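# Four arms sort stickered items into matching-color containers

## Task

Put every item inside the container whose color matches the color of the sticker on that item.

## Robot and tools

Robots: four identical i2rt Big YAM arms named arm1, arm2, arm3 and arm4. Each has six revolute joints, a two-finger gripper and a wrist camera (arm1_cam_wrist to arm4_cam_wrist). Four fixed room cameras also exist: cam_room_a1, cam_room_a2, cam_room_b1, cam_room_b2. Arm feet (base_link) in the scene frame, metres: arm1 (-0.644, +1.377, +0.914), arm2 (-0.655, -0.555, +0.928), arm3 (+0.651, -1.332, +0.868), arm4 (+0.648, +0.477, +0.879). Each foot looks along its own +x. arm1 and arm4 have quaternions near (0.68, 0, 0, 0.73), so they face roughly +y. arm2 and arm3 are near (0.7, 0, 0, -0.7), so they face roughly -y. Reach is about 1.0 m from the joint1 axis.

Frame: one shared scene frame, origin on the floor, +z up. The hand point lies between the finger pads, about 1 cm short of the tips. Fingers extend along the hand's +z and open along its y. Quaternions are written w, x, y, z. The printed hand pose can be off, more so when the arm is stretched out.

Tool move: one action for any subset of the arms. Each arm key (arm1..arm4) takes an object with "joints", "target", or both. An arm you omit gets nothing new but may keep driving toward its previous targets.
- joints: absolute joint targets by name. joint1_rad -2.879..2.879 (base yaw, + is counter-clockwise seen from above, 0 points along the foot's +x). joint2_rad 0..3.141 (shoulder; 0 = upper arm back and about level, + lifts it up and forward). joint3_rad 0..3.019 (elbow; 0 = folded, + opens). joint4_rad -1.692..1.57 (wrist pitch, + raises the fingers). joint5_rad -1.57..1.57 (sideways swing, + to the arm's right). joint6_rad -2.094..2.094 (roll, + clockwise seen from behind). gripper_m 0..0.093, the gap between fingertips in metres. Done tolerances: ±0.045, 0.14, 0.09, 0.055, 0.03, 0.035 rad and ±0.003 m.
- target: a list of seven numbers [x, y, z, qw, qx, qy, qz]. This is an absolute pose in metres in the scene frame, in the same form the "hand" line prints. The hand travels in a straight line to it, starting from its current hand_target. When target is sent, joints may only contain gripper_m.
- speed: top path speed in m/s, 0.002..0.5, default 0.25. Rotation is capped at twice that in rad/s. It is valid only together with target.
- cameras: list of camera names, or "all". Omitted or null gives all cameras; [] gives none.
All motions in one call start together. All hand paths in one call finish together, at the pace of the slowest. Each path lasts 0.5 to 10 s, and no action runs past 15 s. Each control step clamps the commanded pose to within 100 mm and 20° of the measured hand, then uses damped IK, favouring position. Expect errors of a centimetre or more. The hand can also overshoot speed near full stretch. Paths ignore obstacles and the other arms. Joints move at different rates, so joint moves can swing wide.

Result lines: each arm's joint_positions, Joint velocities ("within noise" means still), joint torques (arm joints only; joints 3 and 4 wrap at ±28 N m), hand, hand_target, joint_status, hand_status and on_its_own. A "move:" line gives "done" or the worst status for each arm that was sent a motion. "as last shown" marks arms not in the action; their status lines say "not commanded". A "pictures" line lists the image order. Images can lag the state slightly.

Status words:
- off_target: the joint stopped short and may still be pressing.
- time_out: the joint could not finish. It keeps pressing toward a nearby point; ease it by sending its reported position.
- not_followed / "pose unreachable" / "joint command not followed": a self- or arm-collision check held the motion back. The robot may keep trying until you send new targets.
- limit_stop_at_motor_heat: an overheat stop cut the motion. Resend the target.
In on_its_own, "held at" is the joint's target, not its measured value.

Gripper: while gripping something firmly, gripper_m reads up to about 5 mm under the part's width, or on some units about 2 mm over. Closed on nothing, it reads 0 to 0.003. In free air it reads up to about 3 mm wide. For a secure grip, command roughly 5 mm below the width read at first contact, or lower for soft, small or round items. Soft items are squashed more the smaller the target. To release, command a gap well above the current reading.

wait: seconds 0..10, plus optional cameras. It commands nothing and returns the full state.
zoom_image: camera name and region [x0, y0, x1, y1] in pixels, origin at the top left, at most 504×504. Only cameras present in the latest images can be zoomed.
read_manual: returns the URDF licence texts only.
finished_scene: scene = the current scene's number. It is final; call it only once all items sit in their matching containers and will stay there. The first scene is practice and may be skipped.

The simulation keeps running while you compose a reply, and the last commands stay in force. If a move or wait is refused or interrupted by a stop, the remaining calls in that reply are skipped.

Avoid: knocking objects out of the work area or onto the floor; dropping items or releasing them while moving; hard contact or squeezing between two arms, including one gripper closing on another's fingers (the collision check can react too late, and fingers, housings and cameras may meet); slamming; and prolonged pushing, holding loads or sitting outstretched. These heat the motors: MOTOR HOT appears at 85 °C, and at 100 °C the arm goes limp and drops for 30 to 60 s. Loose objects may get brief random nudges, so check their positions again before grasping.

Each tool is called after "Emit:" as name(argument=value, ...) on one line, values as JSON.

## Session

Emit:
move()

Scene clock: 0.00 s.
Joint torques (N m): no reading
Motor temperatures (°C): arm1=[20 23 27 23 21 21 21] | arm2=[23 24 26 22 22 20 23] | arm3=[24 23 24 23 24 23 23] | arm4=[22 22 23 22 24 21 24]
Heat: arm1: hottest joint3_rad 27 °C; arm2: hottest joint3_rad 26 °C; arm3: hottest joint1_rad 24 °C; arm4: hottest joint5_rad 24 °C.
Joint velocities: within noise
arm1.joint_positions: joint1_rad=+0.263 joint2_rad=+0.541 joint3_rad=+1.448 joint4_rad=-1.274 joint5_rad=+0.156 joint6_rad=+0.460 gripper_m=+0.09396
arm1.joint_status: not commanded
arm1.hand: x=-0.6722 y=+1.5689 z=+1.5123 quat_wxyz=(-0.269, +0.505, -0.648, -0.503) (m; scene frame)
arm1.hand_target: x=-0.6707 y=+1.5650 z=+1.5243 quat_wxyz=(-0.273, +0.499, -0.642, -0.514) (m; scene frame)
arm1.hand_status: not commanded
arm2.joint_positions: joint1_rad=+0.198 joint2_rad=+0.259 joint3_rad=+1.632 joint4_rad=-1.245 joint5_rad=-0.167 joint6_rad=+0.724 gripper_m=+0.09396
arm2.joint_status: not commanded
arm2.hand: x=-0.6328 y=-0.5393 z=+1.6268 quat_wxyz=(-0.736, -0.518, -0.413, +0.142) (m; scene frame)
arm2.hand_target: x=-0.6348 y=-0.5332 z=+1.6300 quat_wxyz=(-0.741, -0.512, -0.410, +0.144) (m; scene frame)
arm2.hand_status: not commanded
arm3.joint_positions: joint1_rad=-0.202 joint2_rad=+0.522 joint3_rad=+1.369 joint4_rad=-1.376 joint5_rad=-0.141 joint6_rad=+0.009 gripper_m=+0.09396
arm3.joint_status: not commanded
arm3.hand: x=+0.6122 y=-1.5130 z=+1.4112 quat_wxyz=(-0.346, -0.682, -0.528, +0.369) (m; scene frame)
arm3.hand_target: x=+0.6130 y=-1.5103 z=+1.4212 quat_wxyz=(-0.352, -0.676, -0.525, +0.378) (m; scene frame)
arm3.hand_status: not commanded
arm4.joint_positions: joint1_rad=+0.128 joint2_rad=+0.492 joint3_rad=+1.422 joint4_rad=-1.388 joint5_rad=-0.180 joint6_rad=-0.624 gripper_m=+0.09396
arm4.joint_status: not commanded
arm4.hand: x=+0.5903 y=+0.6373 z=+1.4468 quat_wxyz=(-0.401, +0.802, -0.272, -0.348) (m; scene frame)
arm4.hand_target: x=+0.5910 y=+0.6334 z=+1.4564 quat_wxyz=(-0.410, +0.797, -0.269, -0.353) (m; scene frame)
arm4.hand_status: not commanded
pictures: arm1_cam_wrist, arm2_cam_wrist, arm3_cam_wrist, arm4_cam_wrist, cam_room_a1, cam_room_a2, cam_room_b1, cam_room_b2
Images, in order (width x height): arm1_cam_wrist 672x504, arm2_cam_wrist 672x504, arm3_cam_wrist 672x504, arm4_cam_wrist 672x504, cam_room_a1 672x504, cam_room_a2 672x504, cam_room_b1 672x504, cam_room_b2 672x504.

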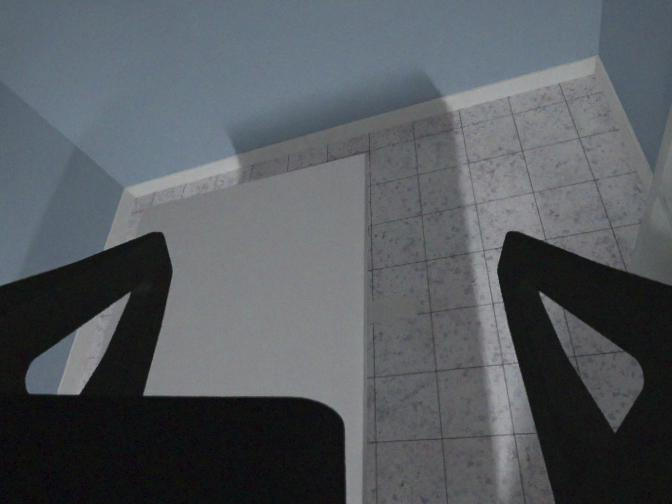

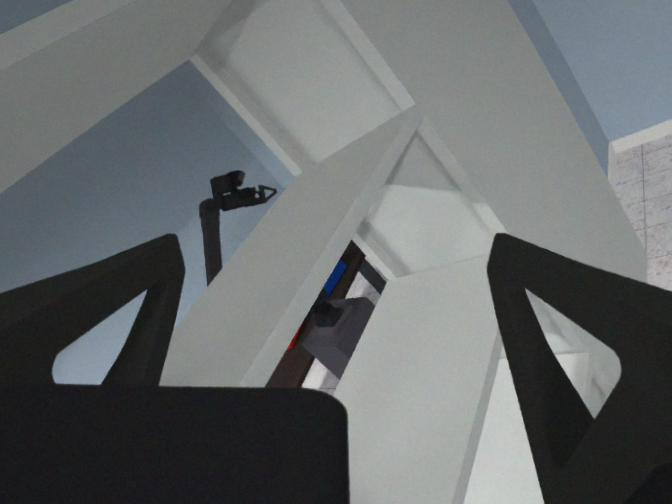

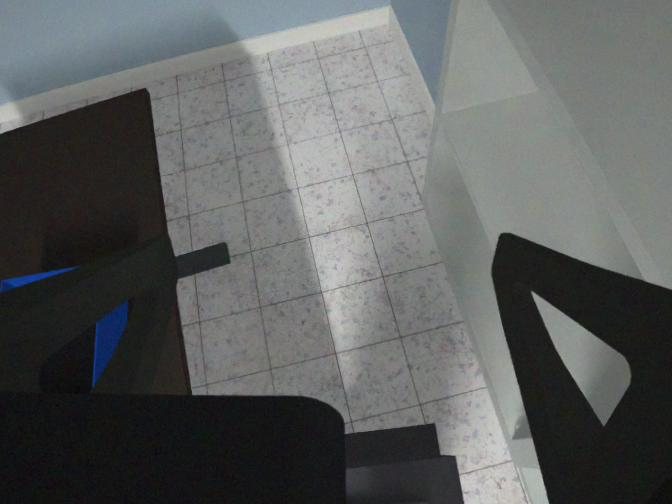

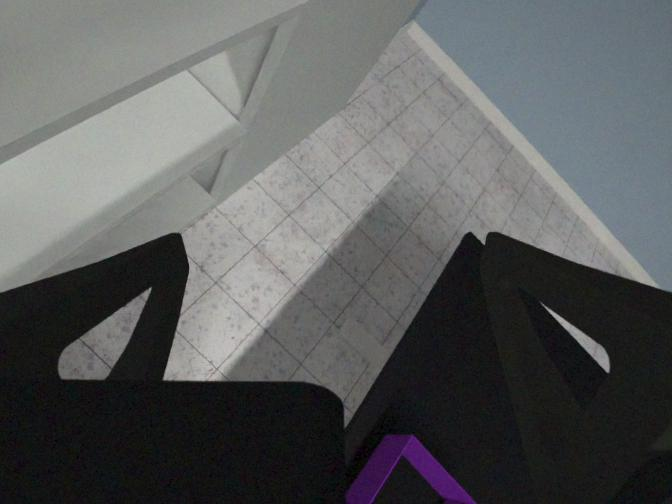

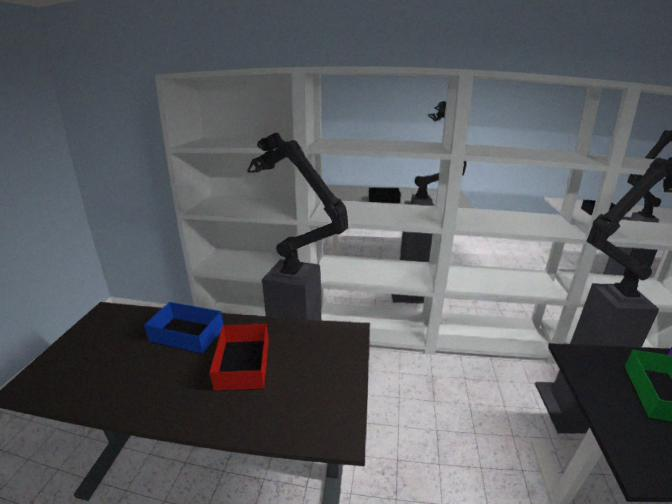

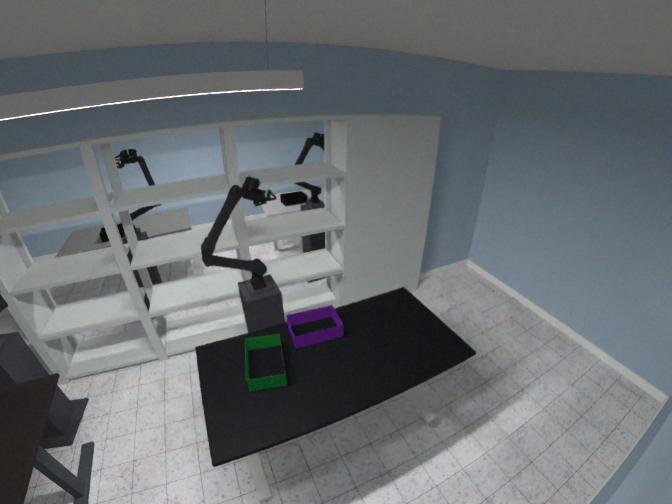

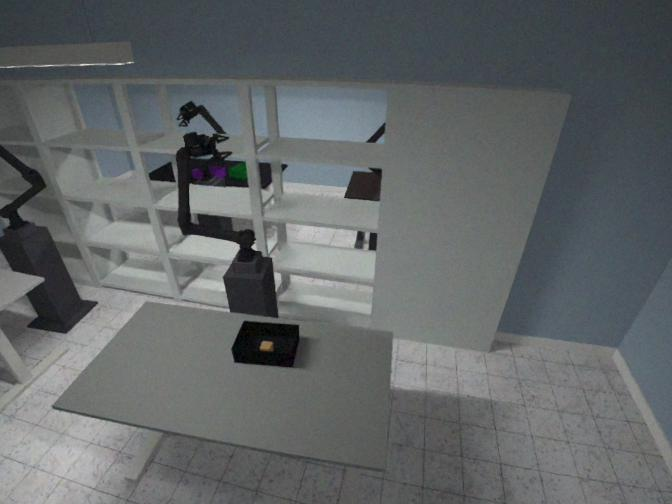

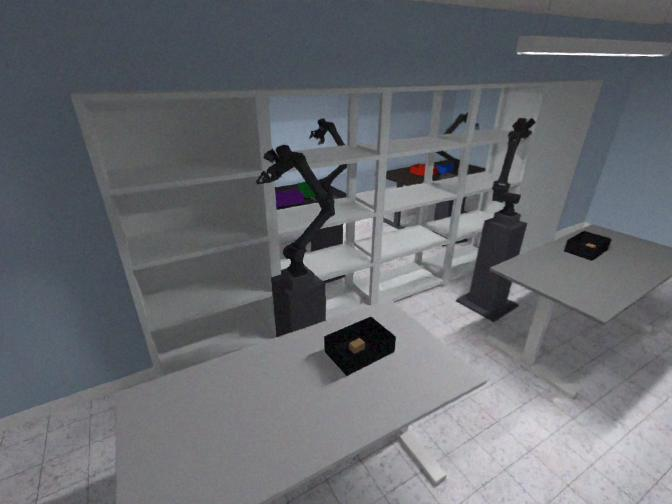

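Emit:
move(arm1={"joints":{"joint1_rad":1.8,"joint2_rad":1.386,"joint3_rad":1.458,"joint4_rad":-1.05,"joint5_rad":0,"joint6_rad":0,"gripper_m":0.093}}, arm2={"joints":{"joint1_rad":-1.4,"joint2_rad":1.386,"joint3_rad":1.458,"joint4_rad":-1.05,"joint5_rad":0,"joint6_rad":0,"gripper_m":0.093}}, arm3={"joints":{"joint1_rad":1.69,"joint2_rad":1.386,"joint3_rad":1.458,"joint4_rad":-1.05,"joint5_rad":0,"joint6_rad":0,"gripper_m":0.093}}, arm4={"joints":{"joint1_rad":-1.63,"joint2_rad":1.386,"joint3_rad":1.458,"joint4_rad":-1.05,"joint5_rad":0,"joint6_rad":0,"gripper_m":0.093}}, cameras=["arm1_cam_wrist","arm2_cam_wrist","arm3_cam_wrist","arm4_cam_wrist","cam_room_b1","cam_room_b2"])

Emit:
zoom_image(camera="cam_room_b1", region=[220, 310, 310, 370])

Emit:
zoom_image(camera="cam_room_b2", region=[310, 310, 410, 380])

Emit:
zoom_image(camera="cam_room_b2", region=[550, 215, 630, 270])

Scene clock: 11.60 s.
Joint torques (N m): arm1=[-1.85 -11.11 13.68 1.54 0.09 -0.04] | arm2=[1.32 -13.86 12.23 2.07 -0.01 -0.08] | arm3=[1.08 -14.21 10.54 1.29 0.11 -0.11] | arm4=[1.44 -15.27 10.45 1.18 0.02 0.12]
Motor temperatures (°C): arm1=[20 23 28 23 21 21 21] | arm2=[23 24 26 22 22 20 23] | arm3=[24 23 25 23 24 23 23] | arm4=[22 22 24 22 24 21 24]
Heat: arm1: hottest joint3_rad 28 °C; arm2: hottest joint3_rad 26 °C; arm3: hottest joint3_rad 25 °C; arm4: hottest joint3_rad 24 °C.
move: arm1 done; arm2 done; arm3 done; arm4 done
Joint velocities: within noise
arm1.joint_positions: joint1_rad=+1.801 joint2_rad=+1.403 joint3_rad=+1.437 joint4_rad=-1.059 joint5_rad=-0.002 joint6_rad=+0.007 gripper_m=+0.09306
arm1.joint_status: all done
arm1.hand: x=-1.1499 y=+1.2189 z=+1.2394 quat_wxyz=(+0.040, +0.951, +0.141, -0.273) (m; scene frame)
arm1.hand_target: x=-1.1522 y=+1.2191 z=+1.2605 quat_wxyz=(+0.041, +0.944, +0.142, -0.296) (m; scene frame)
arm1.hand_status: not commanded
arm2.joint_positions: joint1_rad=-1.407 joint2_rad=+1.385 joint3_rad=+1.451 joint4_rad=-1.055 joint5_rad=+0.000 joint6_rad=+0.014 gripper_m=+0.09310
arm2.joint_status: all done
arm2.hand: x=-1.1698 y=-0.7041 z=+1.2619 quat_wxyz=(-0.041, -0.950, -0.128, +0.283) (m; scene frame)
arm2.hand_target: x=-1.1710 y=-0.7085 z=+1.2654 quat_wxyz=(-0.041, -0.947, -0.138, +0.288) (m; scene frame)
arm2.hand_status: not commanded
arm3.joint_positions: joint1_rad=+1.690 joint2_rad=+1.394 joint3_rad=+1.448 joint4_rad=-1.054 joint5_rad=-0.002 joint6_rad=+0.005 gripper_m=+0.09306
arm3.joint_status: all done
arm3.hand: x=+1.1867 y=-1.3279 z=+1.1970 quat_wxyz=(-0.282, -0.001, -0.959, +0.005) (m; scene frame)
arm3.hand_target: x=+1.1879 y=-1.3283 z=+1.2066 quat_wxyz=(-0.292, +0.001, -0.956, +0.007) (m; scene frame)
arm3.hand_status: not commanded
arm4.joint_positions: joint1_rad=-1.636 joint2_rad=+1.401 joint3_rad=+1.439 joint4_rad=-1.058 joint5_rad=+0.001 joint6_rad=-0.011 gripper_m=+0.09311
arm4.joint_status: all done
arm4.hand: x=+1.1846 y=+0.4731 z=+1.1971 quat_wxyz=(-0.270, +0.001, -0.963, +0.005) (m; scene frame)
arm4.hand_target: x=+1.1869 y=+0.4765 z=+1.2152 quat_wxyz=(-0.290, -0.001, -0.957, +0.002) (m; scene frame)
arm4.hand_status: not commanded
pictures: arm1_cam_wrist, arm2_cam_wrist, arm3_cam_wrist, arm4_cam_wrist, cam_room_b1, cam_room_b2
Images, in order (width x height): arm1_cam_wrist 672x504, arm2_cam_wrist 672x504, arm3_cam_wrist 672x504, arm4_cam_wrist 672x504, cam_room_b1 672x504, cam_room_b2 672x504.

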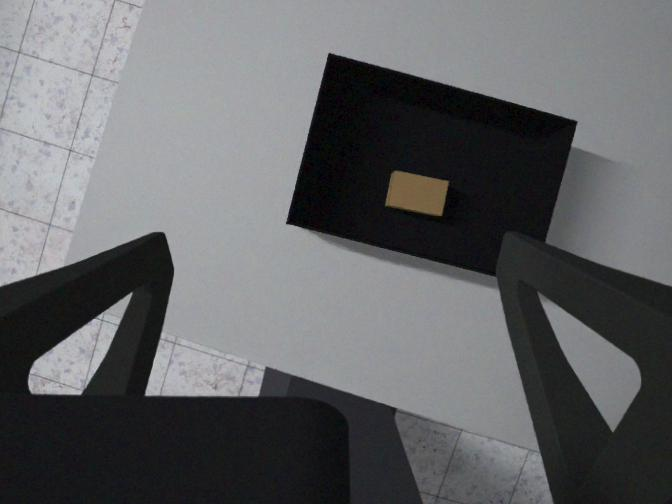

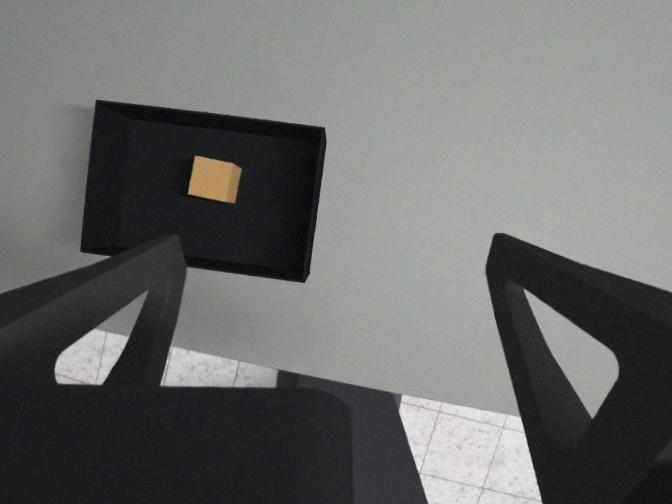

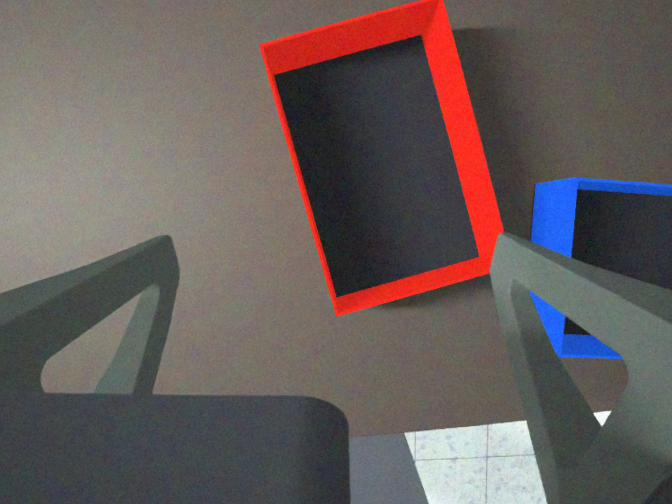

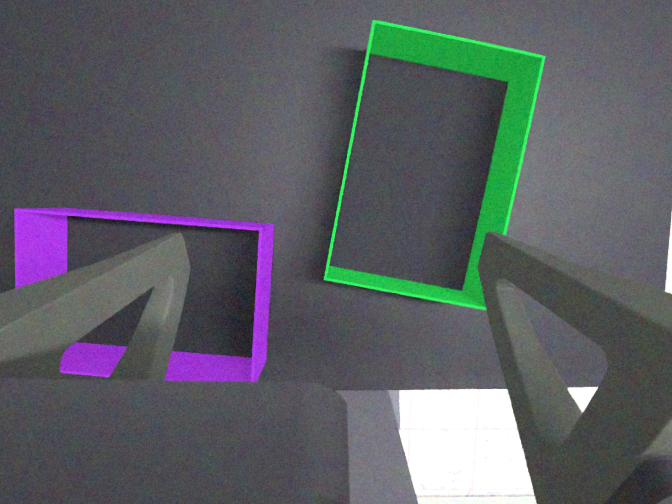

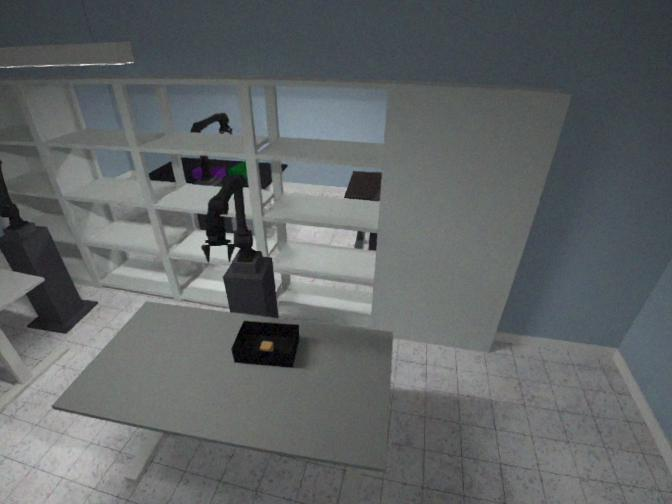

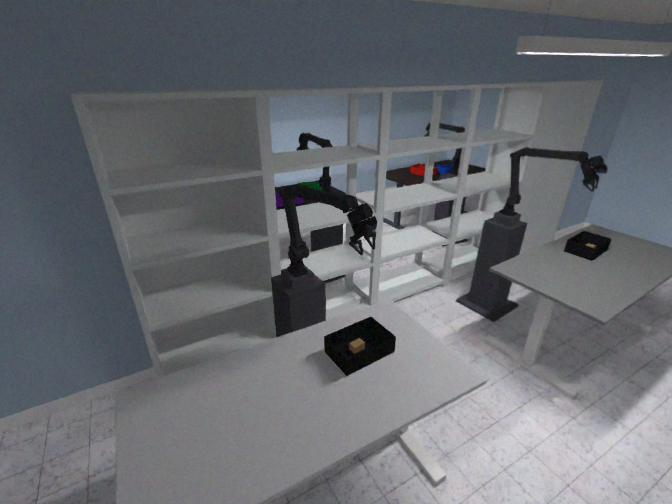

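Scaled by 5.600.

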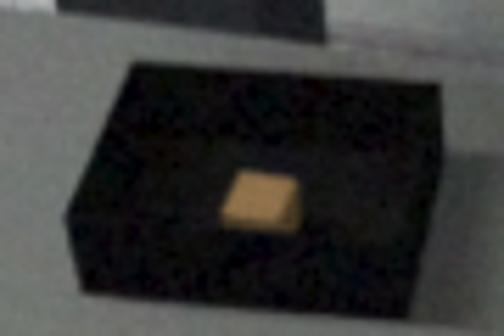

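Scaled by 5.040.

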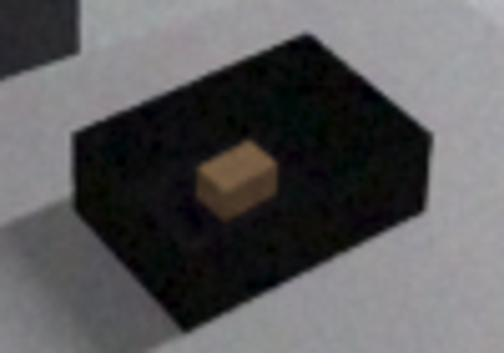

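Scaled by 6.300.

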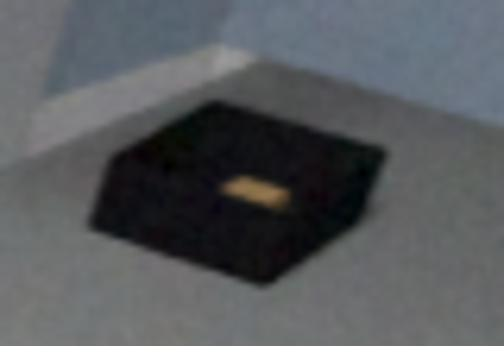

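Emit:
zoom_image(camera="arm1_cam_wrist", region=[360, 140, 480, 240])

Emit:
zoom_image(camera="arm2_cam_wrist", region=[160, 130, 280, 230])

Scaled by 4.200.

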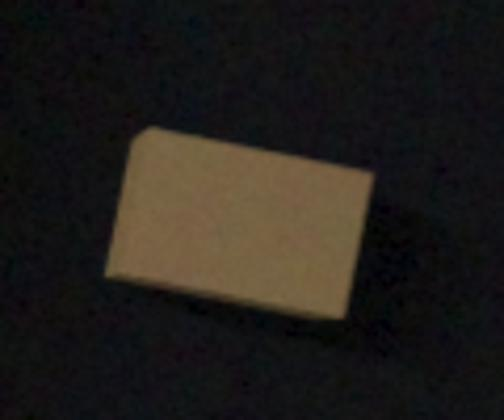

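Scaled by 4.200.

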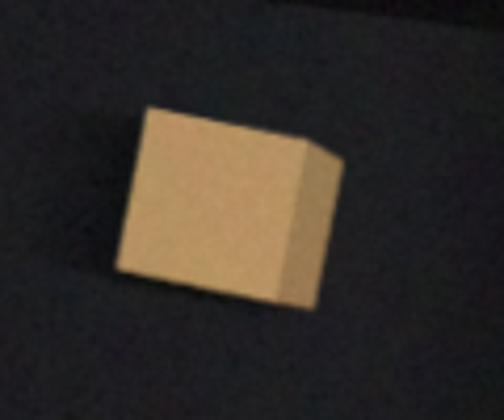

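Emit:
move(arm1={"joints":{"joint1_rad":1.617,"joint2_rad":0.6,"joint3_rad":1.403,"joint4_rad":-1.2,"joint5_rad":0,"joint6_rad":0}}, arm2={"joints":{"joint1_rad":-1.135,"joint2_rad":0.6,"joint3_rad":1.403,"joint4_rad":-1.2,"joint5_rad":0,"joint6_rad":0}}, cameras=["arm1_cam_wrist","arm2_cam_wrist"])

Emit:
zoom_image(camera="arm1_cam_wrist", region=[256, 180, 416, 320])

Emit:
zoom_image(camera="arm2_cam_wrist", region=[256, 180, 416, 320])

Scene clock: 39.27 s.
Joint torques (N m): arm1=[-1.38 4.37 10.04 1.62 -0.07 -0.03] | arm2=[0.09 1.61 9.66 1.95 0.06 -0.04] | arm3=[1.14 -14.27 10.58 1.28 0.11 -0.1] | arm4=[1.03 -15.21 10.4 1.13 0.05 0.15]
Motor temperatures (°C): arm1=[20 24 31 23 21 21 21] | arm2=[23 24 29 22 22 20 23] | arm3=[24 24 28 23 24 23 23] | arm4=[22 23 28 22 24 21 24]
Heat: arm1: hottest joint3_rad 31 °C; arm2: hottest joint3_rad 29 °C; arm3: hottest joint3_rad 28 °C; arm4: hottest joint3_rad 28 °C.
move: arm1 done; arm2 done
Joint velocities: within noise
arm1.joint_positions: joint1_rad=+1.606 joint2_rad=+0.594 joint3_rad=+1.390 joint4_rad=-1.191 joint5_rad=+0.002 joint6_rad=+0.006 gripper_m=+0.09306
arm1.joint_status: all done
arm1.hand: x=-0.8735 y=+1.3515 z=+1.4948 quat_wxyz=(+0.028, +0.827, +0.041, -0.560) (m; scene frame)
arm1.hand_target: x=-0.8730 y=+1.3487 z=+1.4975 quat_wxyz=(+0.030, +0.827, +0.049, -0.559) (m; scene frame)
arm1.hand_status: not commanded
arm2.joint_positions: joint1_rad=-1.127 joint2_rad=+0.593 joint3_rad=+1.398 joint4_rad=-1.186 joint5_rad=-0.001 joint6_rad=+0.012 gripper_m=+0.09310
arm2.joint_status: all done
arm2.hand: x=-0.8584 y=-0.6840 z=+1.5097 quat_wxyz=(-0.158, -0.798, -0.225, +0.536) (m; scene frame)
arm2.hand_target: x=-0.8605 y=-0.6826 z=+1.5074 quat_wxyz=(-0.150, -0.802, -0.228, +0.532) (m; scene frame)
arm2.hand_status: not commanded
arm3, arm4: as last shown
pictures: arm1_cam_wrist, arm2_cam_wrist
Images, in order (width x height): arm1_cam_wrist 672x504, arm2_cam_wrist 672x504.

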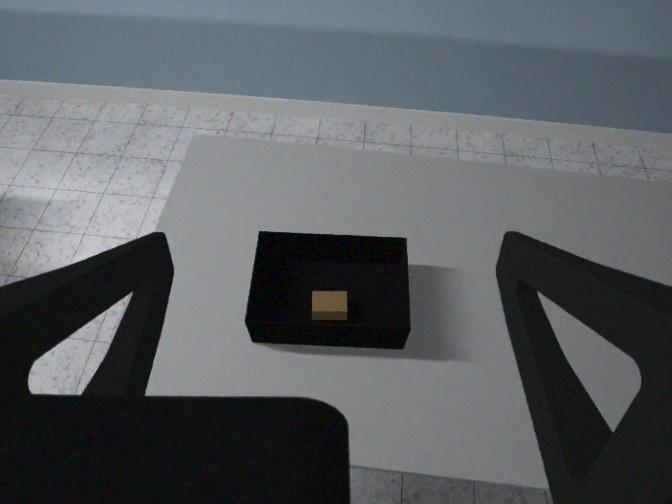

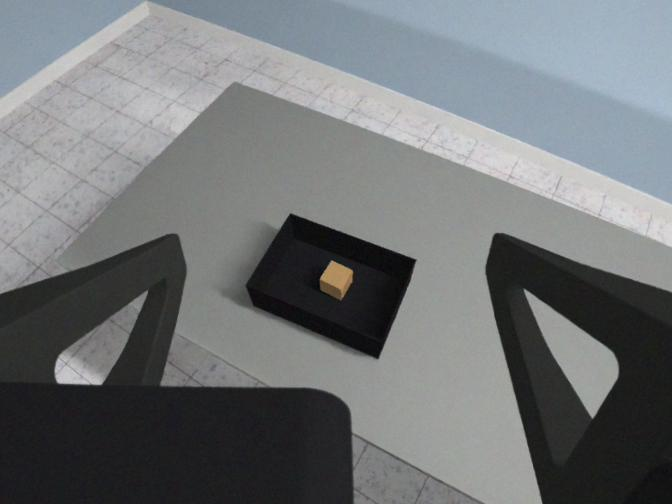

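Scaled by 3.150.

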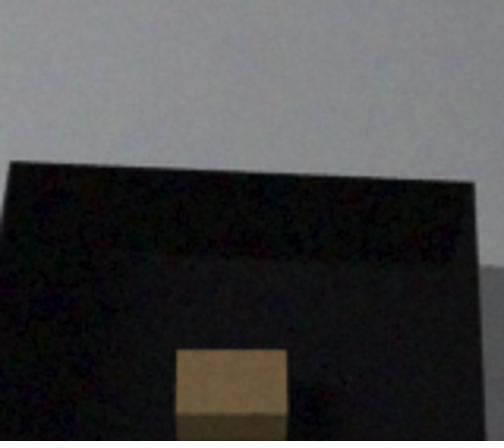

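Scaled by 3.150.

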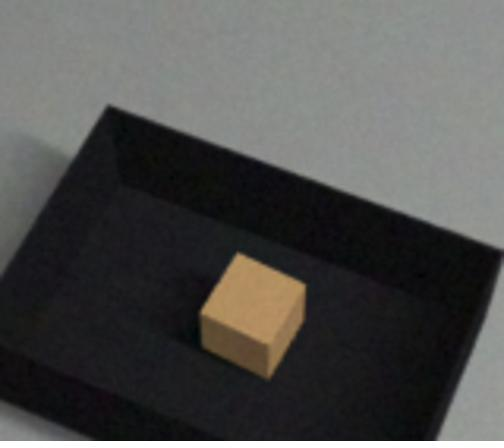

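Emit:
move(arm1={"target":[-1.2426,1.308,0.855,0.0142,0.9645,0.0530,-0.2584],"speed":0.3}, arm2={"target":[-1.2138,-0.8987,0.855,-0.0115,-0.9649,-0.0430,0.2585],"speed":0.3}, cameras=["arm1_cam_wrist","arm2_cam_wrist"])

Scene clock: 75.63 s.
Joint torques (N m): arm1=[-1.49 -14.97 10.95 1.44 -0.03 0.04] | arm2=[0.56 -20.25 11.79 1.07 0.39 0.21] | arm3=[1.2 -14.27 10.55 1.26 0.12 -0.1] | arm4=[0.97 -15.44 10.48 1.11 0.06 0.12]
Motor temperatures (°C): arm1=[20 24 32 23 21 21 21] | arm2=[23 24 31 22 22 20 23] | arm3=[24 24 30 23 24 23 23] | arm4=[22 24 31 22 24 21 24]
Heat: arm1: hottest joint3_rad 32 °C; arm2: hottest joint3_rad 31 °C; arm3: hottest joint3_rad 30 °C; arm4: hottest joint3_rad 31 °C.
move: arm1 off_target; arm2 off_target
Joint velocities: within noise
arm1.joint_positions: joint1_rad=+1.607 joint2_rad=+2.011 joint3_rad=+1.067 joint4_rad=-0.176 joint5_rad=+0.001 joint6_rad=+0.006 gripper_m=+0.09306
arm1.joint_status: not commanded
arm1.hand: x=-1.2179 y=+1.3176 z=+0.8365 quat_wxyz=(+0.010, +0.972, +0.049, -0.231) (m; scene frame)
arm1.hand_target: x=-1.2414 y=+1.3081 z=+0.8558 quat_wxyz=(+0.014, +0.964, +0.053, -0.258) (m; scene frame)
arm1.hand_status: off_target (0.032 m and 3.3 deg from the pose sent, 0.740 m and 38.3 deg at the start)
arm2.joint_positions: joint1_rad=-1.066 joint2_rad=+2.112 joint3_rad=+1.284 joint4_rad=-0.296 joint5_rad=+0.250 joint6_rad=+0.454 gripper_m=+0.09310
arm2.joint_status: not commanded
arm2.hand: x=-1.1982 y=-0.8913 z=+0.8480 quat_wxyz=(-0.007, -0.967, -0.054, +0.250) (m; scene frame)
arm2.hand_target: x=-1.2134 y=-0.8983 z=+0.8555 quat_wxyz=(-0.012, -0.965, -0.043, +0.259) (m; scene frame)
arm2.hand_status: off_target (0.019 m and 1.7 deg from the pose sent, 0.775 m and 46.2 deg at the start)
arm3, arm4: as last shown
pictures: arm1_cam_wrist, arm2_cam_wrist
Images, in order (width x height): arm1_cam_wrist 672x504, arm2_cam_wrist 672x504.

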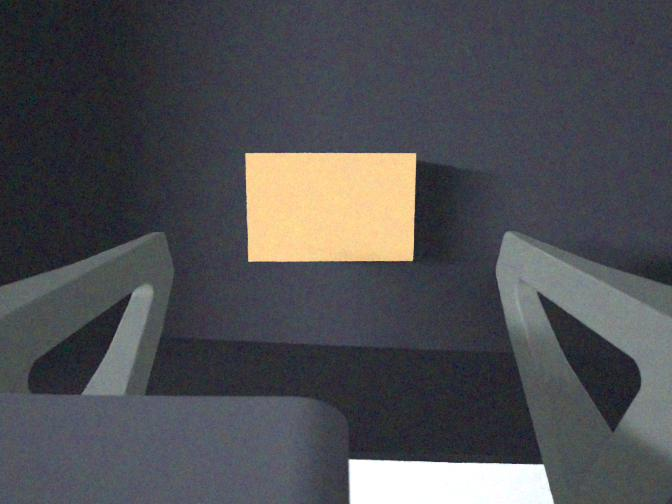

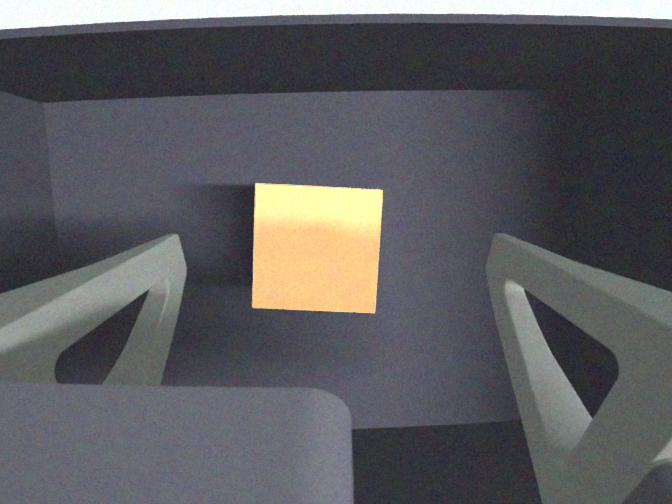

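Emit:
move(arm1={"target":[-1.2465,1.306,0.745,0.0142,0.9645,0.0530,-0.2584],"speed":0.15}, arm2={"target":[-1.206,-0.906,0.752,-0.0050,-0.9657,-0.0185,0.2588],"speed":0.15}, cameras=["arm1_cam_wrist","arm2_cam_wrist"])

Scene clock: 94.73 s.
Joint torques (N m): arm1=[-0.56 -14.86 7.79 1.58 0.1 0.06] | arm2=[1.38 -20.07 9.98 2.24 0.44 0.21] | arm3=[1.08 -14.39 10.58 1.28 0.11 -0.1] | arm4=[1.32 -15.38 10.51 1.05 0.03 0.15]
Motor temperatures (°C): arm1=[20 24 32 23 21 21 21] | arm2=[23 26 31 22 22 20 23] | arm3=[24 24 31 23 24 23 23] | arm4=[22 24 32 22 24 21 24]
Heat: arm1: hottest joint3_rad 32 °C; arm2: hottest joint3_rad 31 °C; arm3: hottest joint3_rad 31 °C; arm4: hottest joint3_rad 32 °C.
move: arm1 off_target; arm2 off_target
Joint velocities: within noise
arm1.joint_positions: joint1_rad=+1.612 joint2_rad=+2.254 joint3_rad=+1.121 joint4_rad=+0.035 joint5_rad=-0.001 joint6_rad=+0.009 gripper_m=+0.09306
arm1.joint_status: not commanded
arm1.hand: x=-1.2304 y=+1.3134 z=+0.7392 quat_wxyz=(+0.013, +0.969, +0.050, -0.241) (m; scene frame)
arm1.hand_target: x=-1.2460 y=+1.3059 z=+0.7455 quat_wxyz=(+0.014, +0.964, +0.053, -0.258) (m; scene frame)
arm1.hand_status: off_target (0.019 m and 2.1 deg from the pose sent, 0.097 m and 3.3 deg at the start)
arm2.joint_positions: joint1_rad=-1.053 joint2_rad=+2.307 joint3_rad=+1.323 joint4_rad=-0.168 joint5_rad=+0.283 joint6_rad=+0.525 gripper_m=+0.09310
arm2.joint_status: not commanded
arm2.hand: x=-1.1946 y=-0.8923 z=+0.7548 quat_wxyz=(+0.004, -0.969, -0.024, +0.246) (m; scene frame)
arm2.hand_target: x=-1.2053 y=-0.9056 z=+0.7525 quat_wxyz=(-0.005, -0.966, -0.018, +0.259) (m; scene frame)
arm2.hand_status: off_target (0.018 m and 1.9 deg from the pose sent, 0.097 m and 4.2 deg at the start)
arm3, arm4: as last shown
pictures: arm1_cam_wrist, arm2_cam_wrist
Images, in order (width x height): arm1_cam_wrist 672x504, arm2_cam_wrist 672x504.

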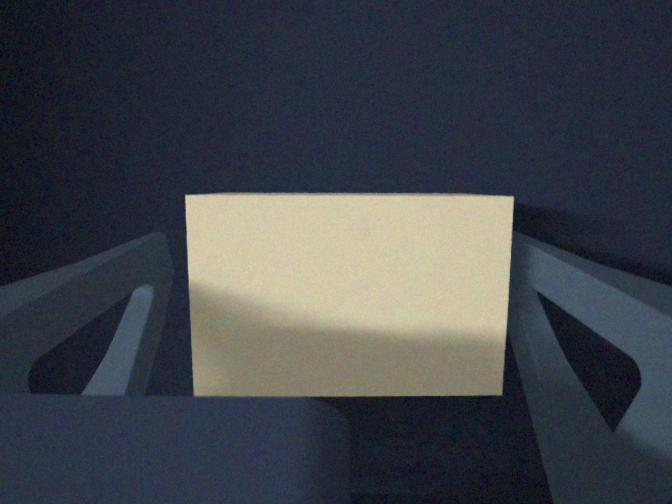

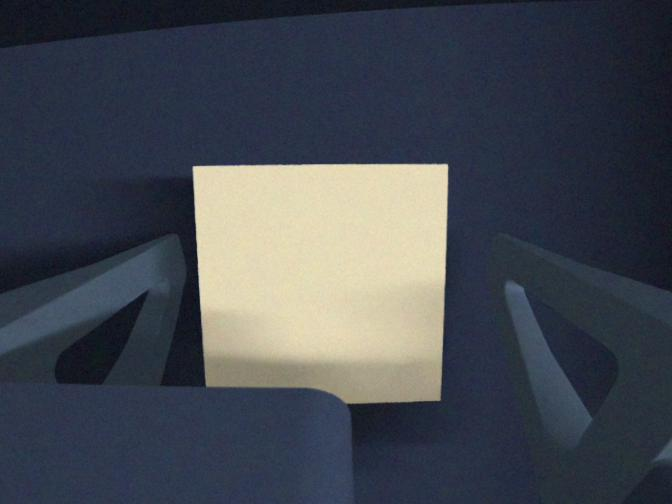

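Emit:
move(arm1={"joints":{"gripper_m":0.062}}, arm2={"joints":{"gripper_m":0.046}}, cameras=[])

Emit:
move(arm1={"target":[-1.2465,1.306,0.95,0.0142,0.9645,0.0530,-0.2584],"speed":0.25}, arm2={"target":[-1.206,-0.906,0.95,-0.0050,-0.9657,-0.0185,0.2588],"speed":0.25}, cameras=["arm1_cam_wrist","arm2_cam_wrist"])

Scene clock: 103.10 s.
Joint torques (N m): arm1=[-0.85 -15.33 7.76 1.72 0.06 0.06] | arm2=[1.38 -19.9 9.92 2.18 0.36 0.2] | arm3=[1.14 -14.27 10.59 1.28 0.12 -0.11] | arm4=[0.79 -15.15 10.56 1.17 0.03 0.11]
Motor temperatures (°C): arm1=[20 24 32 23 21 21 21] | arm2=[23 26 31 22 22 20 23] | arm3=[24 24 31 23 24 23 23] | arm4=[22 24 32 22 24 21 24]
Heat: arm1: hottest joint3_rad 32 °C; arm2: hottest joint3_rad 31 °C; arm3: hottest joint3_rad 31 °C; arm4: hottest joint3_rad 32 °C.
move: arm1 off_target; arm2 off_target
Joint velocities: within noise
arm1.joint_positions: joint1_rad=+1.612 joint2_rad=+2.254 joint3_rad=+1.121 joint4_rad=+0.035 joint5_rad=+0.000 joint6_rad=+0.009 gripper_m=+0.06881
arm1.joint_status: gripper_m off_target (ended at +0.06885, target +0.06200)
arm1.hand: x=-1.2304 y=+1.3135 z=+0.7392 quat_wxyz=(+0.012, +0.969, +0.050, -0.241) (m; scene frame)
arm1.hand_target: x=-1.2460 y=+1.3059 z=+0.7455 quat_wxyz=(+0.014, +0.964, +0.053, -0.258) (m; scene frame)
arm1.hand_status: not commanded
arm2.joint_positions: joint1_rad=-1.052 joint2_rad=+2.307 joint3_rad=+1.324 joint4_rad=-0.168 joint5_rad=+0.285 joint6_rad=+0.526 gripper_m=+0.05310
arm2.joint_status: gripper_m off_target (ended at +0.05313, target +0.04600)
arm2.hand: x=-1.1951 y=-0.8926 z=+0.7551 quat_wxyz=(+0.004, -0.969, -0.024, +0.247) (m; scene frame)
arm2.hand_target: x=-1.2053 y=-0.9057 z=+0.7525 quat_wxyz=(-0.005, -0.966, -0.019, +0.259) (m; scene frame)
arm2.hand_status: not commanded
arm3, arm4: as last shown
pictures: none
No camera images: "cameras" was empty.

Scene clock: 104.60 s.
Joint torques (N m): arm1=[-1.26 -14.62 13.27 0.83 0.05 0.04] | arm2=[1.32 -21.07 13.23 1.06 0.34 0.19] | arm3=[1.03 -14.21 10.58 1.26 0.11 -0.11] | arm4=[0.79 -15.03 10.45 1.11 0.06 0.13]
Motor temperatures (°C): arm1=[20 24 32 23 21 21 21] | arm2=[23 26 31 22 22 20 23] | arm3=[24 24 31 23 24 23 23] | arm4=[22 24 32 22 24 21 24]
Heat: arm1: hottest joint3_rad 32 °C; arm2: hottest joint3_rad 31 °C; arm3: hottest joint3_rad 31 °C; arm4: hottest joint3_rad 32 °C.
move: arm1 off_target; arm2 off_target
Joint velocities: within noise
arm1.joint_positions: joint1_rad=+1.612 joint2_rad=+1.847 joint3_rad=+1.119 joint4_rad=-0.387 joint5_rad=+0.000 joint6_rad=+0.009 gripper_m=+0.06881
arm1.joint_status: not commanded
arm1.hand: x=-1.2240 y=+1.3134 z=+0.9243 quat_wxyz=(+0.012, +0.971, +0.050, -0.233) (m; scene frame)
arm1.hand_target: x=-1.2451 y=+1.3060 z=+0.9505 quat_wxyz=(+0.014, +0.964, +0.053, -0.259) (m; scene frame)
arm1.hand_status: off_target (0.035 m and 3.0 deg from the pose sent, 0.212 m and 2.1 deg at the start)
arm2.joint_positions: joint1_rad=-1.052 joint2_rad=+1.972 joint3_rad=+1.324 joint4_rad=-0.517 joint5_rad=+0.285 joint6_rad=+0.526 gripper_m=+0.05310
arm2.joint_status: not commanded
arm2.hand: x=-1.1919 y=-0.8906 z=+0.9287 quat_wxyz=(+0.008, -0.970, -0.025, +0.242) (m; scene frame)
arm2.hand_target: x=-1.2051 y=-0.9055 z=+0.9505 quat_wxyz=(-0.005, -0.966, -0.019, +0.259) (m; scene frame)
arm2.hand_status: off_target (0.030 m and 2.6 deg from the pose sent, 0.196 m and 1.8 deg at the start)
arm3, arm4: as last shown
pictures: arm1_cam_wrist, arm2_cam_wrist
Images, in order (width x height): arm1_cam_wrist 672x504, arm2_cam_wrist 672x504.

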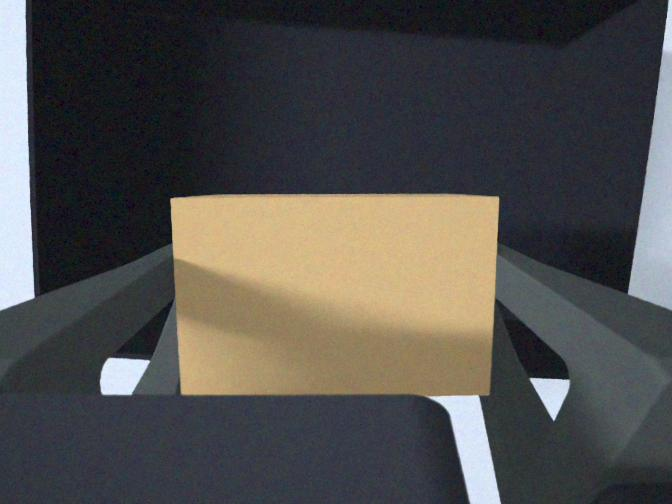

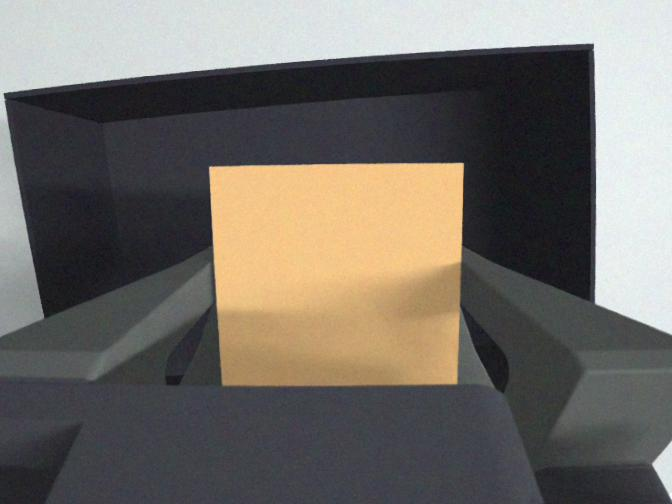

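Emit:
move(arm1={"joints":{"joint2_rad":0.6,"joint3_rad":1.403,"joint4_rad":-0.3,"joint5_rad":0,"joint6_rad":0}}, arm2={"joints":{"joint2_rad":0.6,"joint3_rad":1.403,"joint4_rad":-0.3,"joint5_rad":0,"joint6_rad":0}}, cameras=["cam_room_b1","cam_room_b2"])

Scene clock: 111.93 s.
Joint torques (N m): arm1=[-1.2 5.71 8.68 1.55 0.03 -0.05] | arm2=[1.26 2.08 8.85 2.21 -0.18 -0.08] | arm3=[0.91 -14.21 10.59 1.25 0.12 -0.11] | arm4=[1.55 -14.97 10.47 1.16 0.04 0.16]
Motor temperatures (°C): arm1=[20 24 33 23 21 21 21] | arm2=[23 27 31 22 22 20 23] | arm3=[24 24 31 23 24 23 23] | arm4=[22 24 33 22 24 21 24]
Heat: arm1: hottest joint3_rad 33 °C; arm2: hottest joint3_rad 31 °C; arm3: hottest joint3_rad 31 °C; arm4: hottest joint3_rad 33 °C.
move: arm1 done; arm2 done
Joint velocities: within noise
arm1.joint_positions: joint1_rad=+1.612 joint2_rad=+0.592 joint3_rad=+1.400 joint4_rad=-0.304 joint5_rad=+0.000 joint6_rad=+0.008 gripper_m=+0.06881
arm1.joint_status: all done
arm1.hand: x=-0.8548 y=+1.3508 z=+1.7102 quat_wxyz=(+0.050, +0.501, +0.028, -0.863) (m; scene frame)
arm1.hand_target: x=-0.8582 y=+1.3487 z=+1.7112 quat_wxyz=(+0.050, +0.501, +0.032, -0.863) (m; scene frame)
arm1.hand_status: not commanded
arm2.joint_positions: joint1_rad=-1.051 joint2_rad=+0.594 joint3_rad=+1.402 joint4_rad=-0.303 joint5_rad=+0.003 joint6_rad=+0.014 gripper_m=+0.05307
arm2.joint_status: all done
arm2.hand: x=-0.8382 y=-0.6908 z=+1.7212 quat_wxyz=(-0.274, -0.485, -0.155, +0.816) (m; scene frame)
arm2.hand_target: x=-0.8400 y=-0.6945 z=+1.7208 quat_wxyz=(-0.271, -0.484, -0.162, +0.816) (m; scene frame)
arm2.hand_status: not commanded
arm3, arm4: as last shown
pictures: cam_room_b1, cam_room_b2
Images, in order (width x height): cam_room_b1 672x504, cam_room_b2 672x504.

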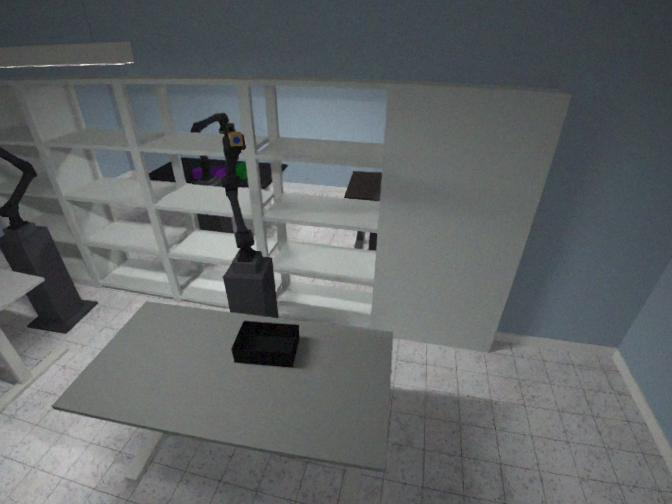

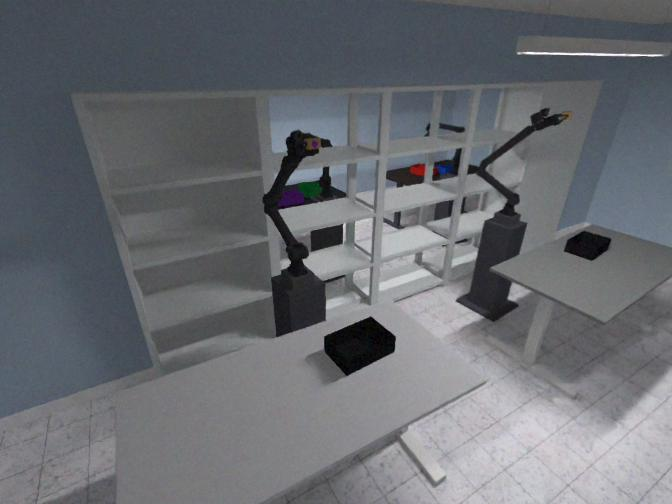

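Emit:
zoom_image(camera="cam_room_b1", region=[205, 115, 265, 160])

Emit:
zoom_image(camera="cam_room_b2", region=[280, 120, 340, 165])

Scaled by 8.400.

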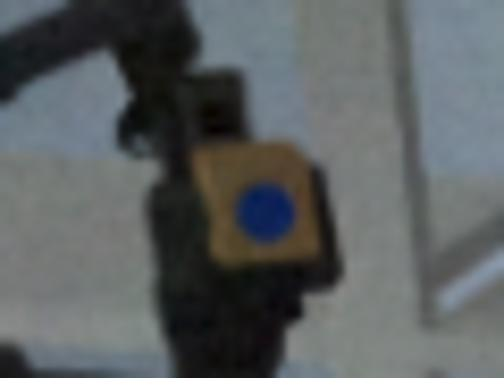

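Scaled by 8.400.

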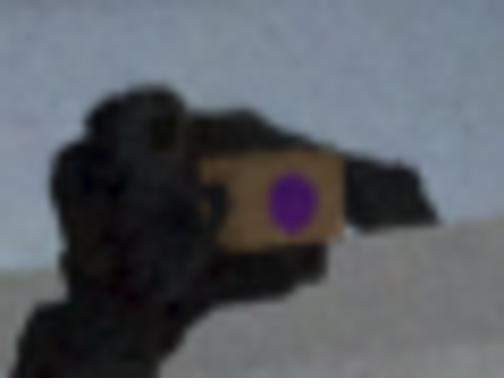

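Emit:
move(arm1={"joints":{"joint1_rad":-2.278,"joint2_rad":0.6,"joint3_rad":1.403,"joint4_rad":-1.5,"joint5_rad":0,"joint6_rad":0}}, arm2={"joints":{"joint1_rad":0.925,"joint2_rad":0.6,"joint3_rad":1.403,"joint4_rad":-1.5,"joint5_rad":0,"joint6_rad":0}}, arm3={"joints":{"joint1_rad":0.958}}, arm4={"joints":{"joint1_rad":0.934,"joint2_rad":0.6,"joint3_rad":1.403,"joint4_rad":-1.5,"joint5_rad":0,"joint6_rad":0}}, cameras=["arm3_cam_wrist"])

Scene clock: 133.23 s.
Joint torques (N m): arm1=[-3.14 4.72 9.63 1.21 -0.02 0] | arm2=[1.14 1.55 9.02 1.87 -0.01 -0.08] | arm3=[0.97 -14.04 10.63 1.28 -0.03 -0.1] | arm4=[1.14 2.9 8.03 0.87 0.16 0.16]
Motor temperatures (°C): arm1=[20 24 32 23 21 21 22] | arm2=[23 26 31 22 22 20 24] | arm3=[24 25 32 23 24 23 23] | arm4=[22 24 33 22 24 21 24]
Heat: arm1: hottest joint3_rad 32 °C; arm2: hottest joint3_rad 31 °C; arm3: hottest joint3_rad 32 °C; arm4: hottest joint3_rad 33 °C.
move: arm1 done; arm2 done; arm3 done; arm4 done
Joint velocities: within noise
arm1.joint_positions: joint1_rad=-2.271 joint2_rad=+0.595 joint3_rad=+1.395 joint4_rad=-1.493 joint5_rad=+0.002 joint6_rad=+0.006 gripper_m=+0.06891
arm1.joint_status: all done
arm1.hand: x=-0.4733 y=+1.2563 z=+1.4272 quat_wxyz=(-0.397, -0.283, -0.863, +0.133) (m; scene frame)
arm1.hand_target: x=-0.4741 y=+1.2554 z=+1.4285 quat_wxyz=(-0.395, -0.284, -0.864, +0.134) (m; scene frame)
arm1.hand_status: not commanded
arm2.joint_positions: joint1_rad=+0.919 joint2_rad=+0.597 joint3_rad=+1.402 joint4_rad=-1.489 joint5_rad=+0.000 joint6_rad=+0.014 gripper_m=+0.05300
arm2.joint_status: all done
arm2.hand: x=-0.4823 y=-0.6603 z=+1.4478 quat_wxyz=(-0.415, -0.245, -0.869, +0.109) (m; scene frame)
arm2.hand_target: x=-0.4824 y=-0.6590 z=+1.4455 quat_wxyz=(-0.409, -0.238, -0.874, +0.109) (m; scene frame)
arm2.hand_status: not commanded
arm3.joint_positions: joint1_rad=+0.960 joint2_rad=+1.394 joint3_rad=+1.448 joint4_rad=-1.054 joint5_rad=+0.002 joint6_rad=+0.005 gripper_m=+0.09306
arm3.joint_status: all done
arm3.hand: x=+1.0489 y=-1.6860 z=+1.2018 quat_wxyz=(-0.266, -0.344, -0.894, +0.107) (m; scene frame)
arm3.hand_target: x=+1.0494 y=-1.6870 z=+1.2114 quat_wxyz=(-0.275, -0.341, -0.892, +0.111) (m; scene frame)
arm3.hand_status: not commanded
arm4.joint_positions: joint1_rad=+0.930 joint2_rad=+0.592 joint3_rad=+1.390 joint4_rad=-1.489 joint5_rad=-0.002 joint6_rad=-0.011 gripper_m=+0.09311
arm4.joint_status: all done
arm4.hand: x=+0.4821 y=+0.5903 z=+1.3948 quat_wxyz=(-0.122, +0.867, -0.256, -0.409) (m; scene frame)
arm4.hand_target: x=+0.4821 y=+0.5899 z=+1.3970 quat_wxyz=(-0.119, +0.867, -0.260, -0.407) (m; scene frame)
arm4.hand_status: not commanded
pictures: arm3_cam_wrist
Images, in order (width x height): arm3_cam_wrist 672x504.

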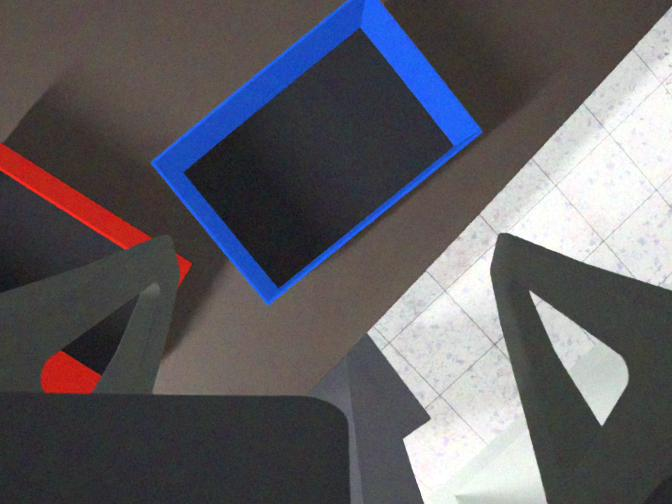

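Emit:
move(arm1={"target": [-0.316, 1.149, 1.15, -0.247, -0.289, -0.921, 0.0774], "speed": 0.3}, arm2={"target": [-0.31, -0.757, 1.15, -0.2497, -0.2533, -0.9321, 0.0679], "speed": 0.3}, arm3={"joints": {"joint1_rad": -1.99, "joint2_rad": 0.6, "joint3_rad": 1.403, "joint4_rad": -1.5, "joint5_rad": 0, "joint6_rad": 0}}, cameras=["arm1_cam_wrist", "arm2_cam_wrist"])

Scene clock: 173.03 s.
Joint torques (N m): arm1=[-0.67 -6.01 12.23 1.84 -0.03 -0.06] | arm2=[1.44 -8.76 11.18 2.55 0.15 -0.02] | arm3=[0.44 2.32 8.31 1.25 -0.01 -0.11] | arm4=[1.14 3.08 8.05 0.92 0.15 0.12]
Motor temperatures (°C): arm1=[20 24 33 23 21 21 22] | arm2=[23 25 31 22 22 20 24] | arm3=[24 25 32 23 24 23 23] | arm4=[22 23 33 22 24 21 24]
Heat: arm1: hottest joint3_rad 33 °C; arm2: hottest joint3_rad 31 °C; arm3: hottest joint3_rad 32 °C; arm4: hottest joint3_rad 33 °C.
move: arm1 off_target; arm2 done; arm3 done
Joint velocities: within noise
arm1.joint_positions: joint1_rad=-2.267 joint2_rad=+1.055 joint3_rad=+0.929 joint4_rad=-0.948 joint5_rad=-0.008 joint6_rad=+0.005 gripper_m=+0.06891
arm1.joint_status: not commanded
arm1.hand: x=-0.3237 y=+1.1484 z=+1.1376 quat_wxyz=(-0.227, -0.300, -0.924, +0.073) (m; scene frame)
arm1.hand_target: x=-0.3164 y=+1.1492 z=+1.1500 quat_wxyz=(-0.247, -0.289, -0.922, +0.077) (m; scene frame)
arm1.hand_status: off_target (0.015 m and 2.7 deg from the pose sent, 0.336 m and 19.5 deg at the start)
arm2.joint_positions: joint1_rad=+0.922 joint2_rad=+1.076 joint3_rad=+0.914 joint4_rad=-0.909 joint5_rad=+0.003 joint6_rad=+0.014 gripper_m=+0.05301
arm2.joint_status: not commanded
arm2.hand: x=-0.3140 y=-0.7579 z=+1.1470 quat_wxyz=(-0.239, -0.262, -0.933, +0.063) (m; scene frame)
arm2.hand_target: x=-0.3100 y=-0.7569 z=+1.1501 quat_wxyz=(-0.250, -0.253, -0.932, +0.068) (m; scene frame)
arm2.hand_status: done (0.005 m and 1.6 deg from the pose sent, 0.357 m and 20.9 deg at the start)
arm3.joint_positions: joint1_rad=-1.979 joint2_rad=+0.597 joint3_rad=+1.396 joint4_rad=-1.493 joint5_rad=+0.001 joint6_rad=+0.005 gripper_m=+0.09306
arm3.joint_status: all done
arm3.hand: x=+0.4761 y=-1.2220 z=+1.3821 quat_wxyz=(+0.105, -0.874, +0.242, +0.408) (m; scene frame)
arm3.hand_target: x=+0.4778 y=-1.2205 z=+1.3833 quat_wxyz=(+0.107, -0.874, +0.244, +0.406) (m; scene frame)
arm3.hand_status: not commanded
arm4: as last shown
pictures: arm1_cam_wrist, arm2_cam_wrist
Images, in order (width x height): arm1_cam_wrist 672x504, arm2_cam_wrist 672x504.

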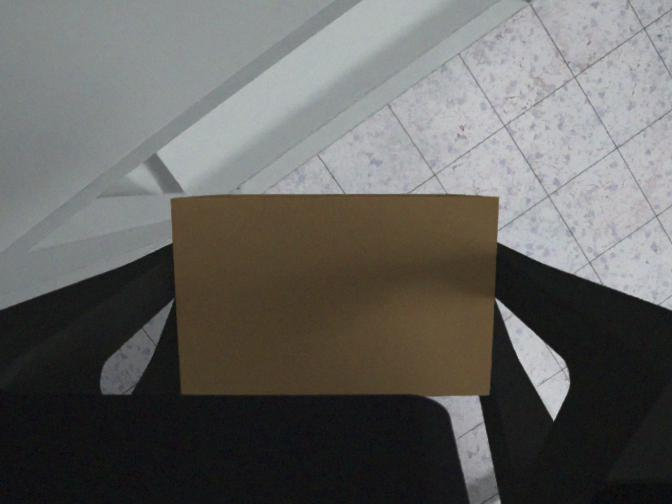

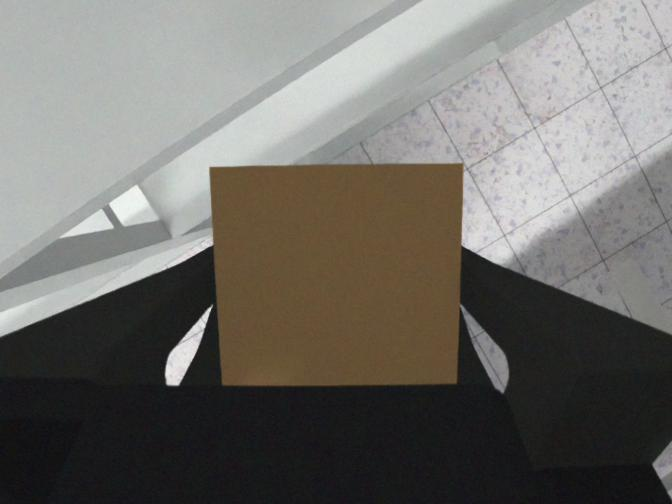

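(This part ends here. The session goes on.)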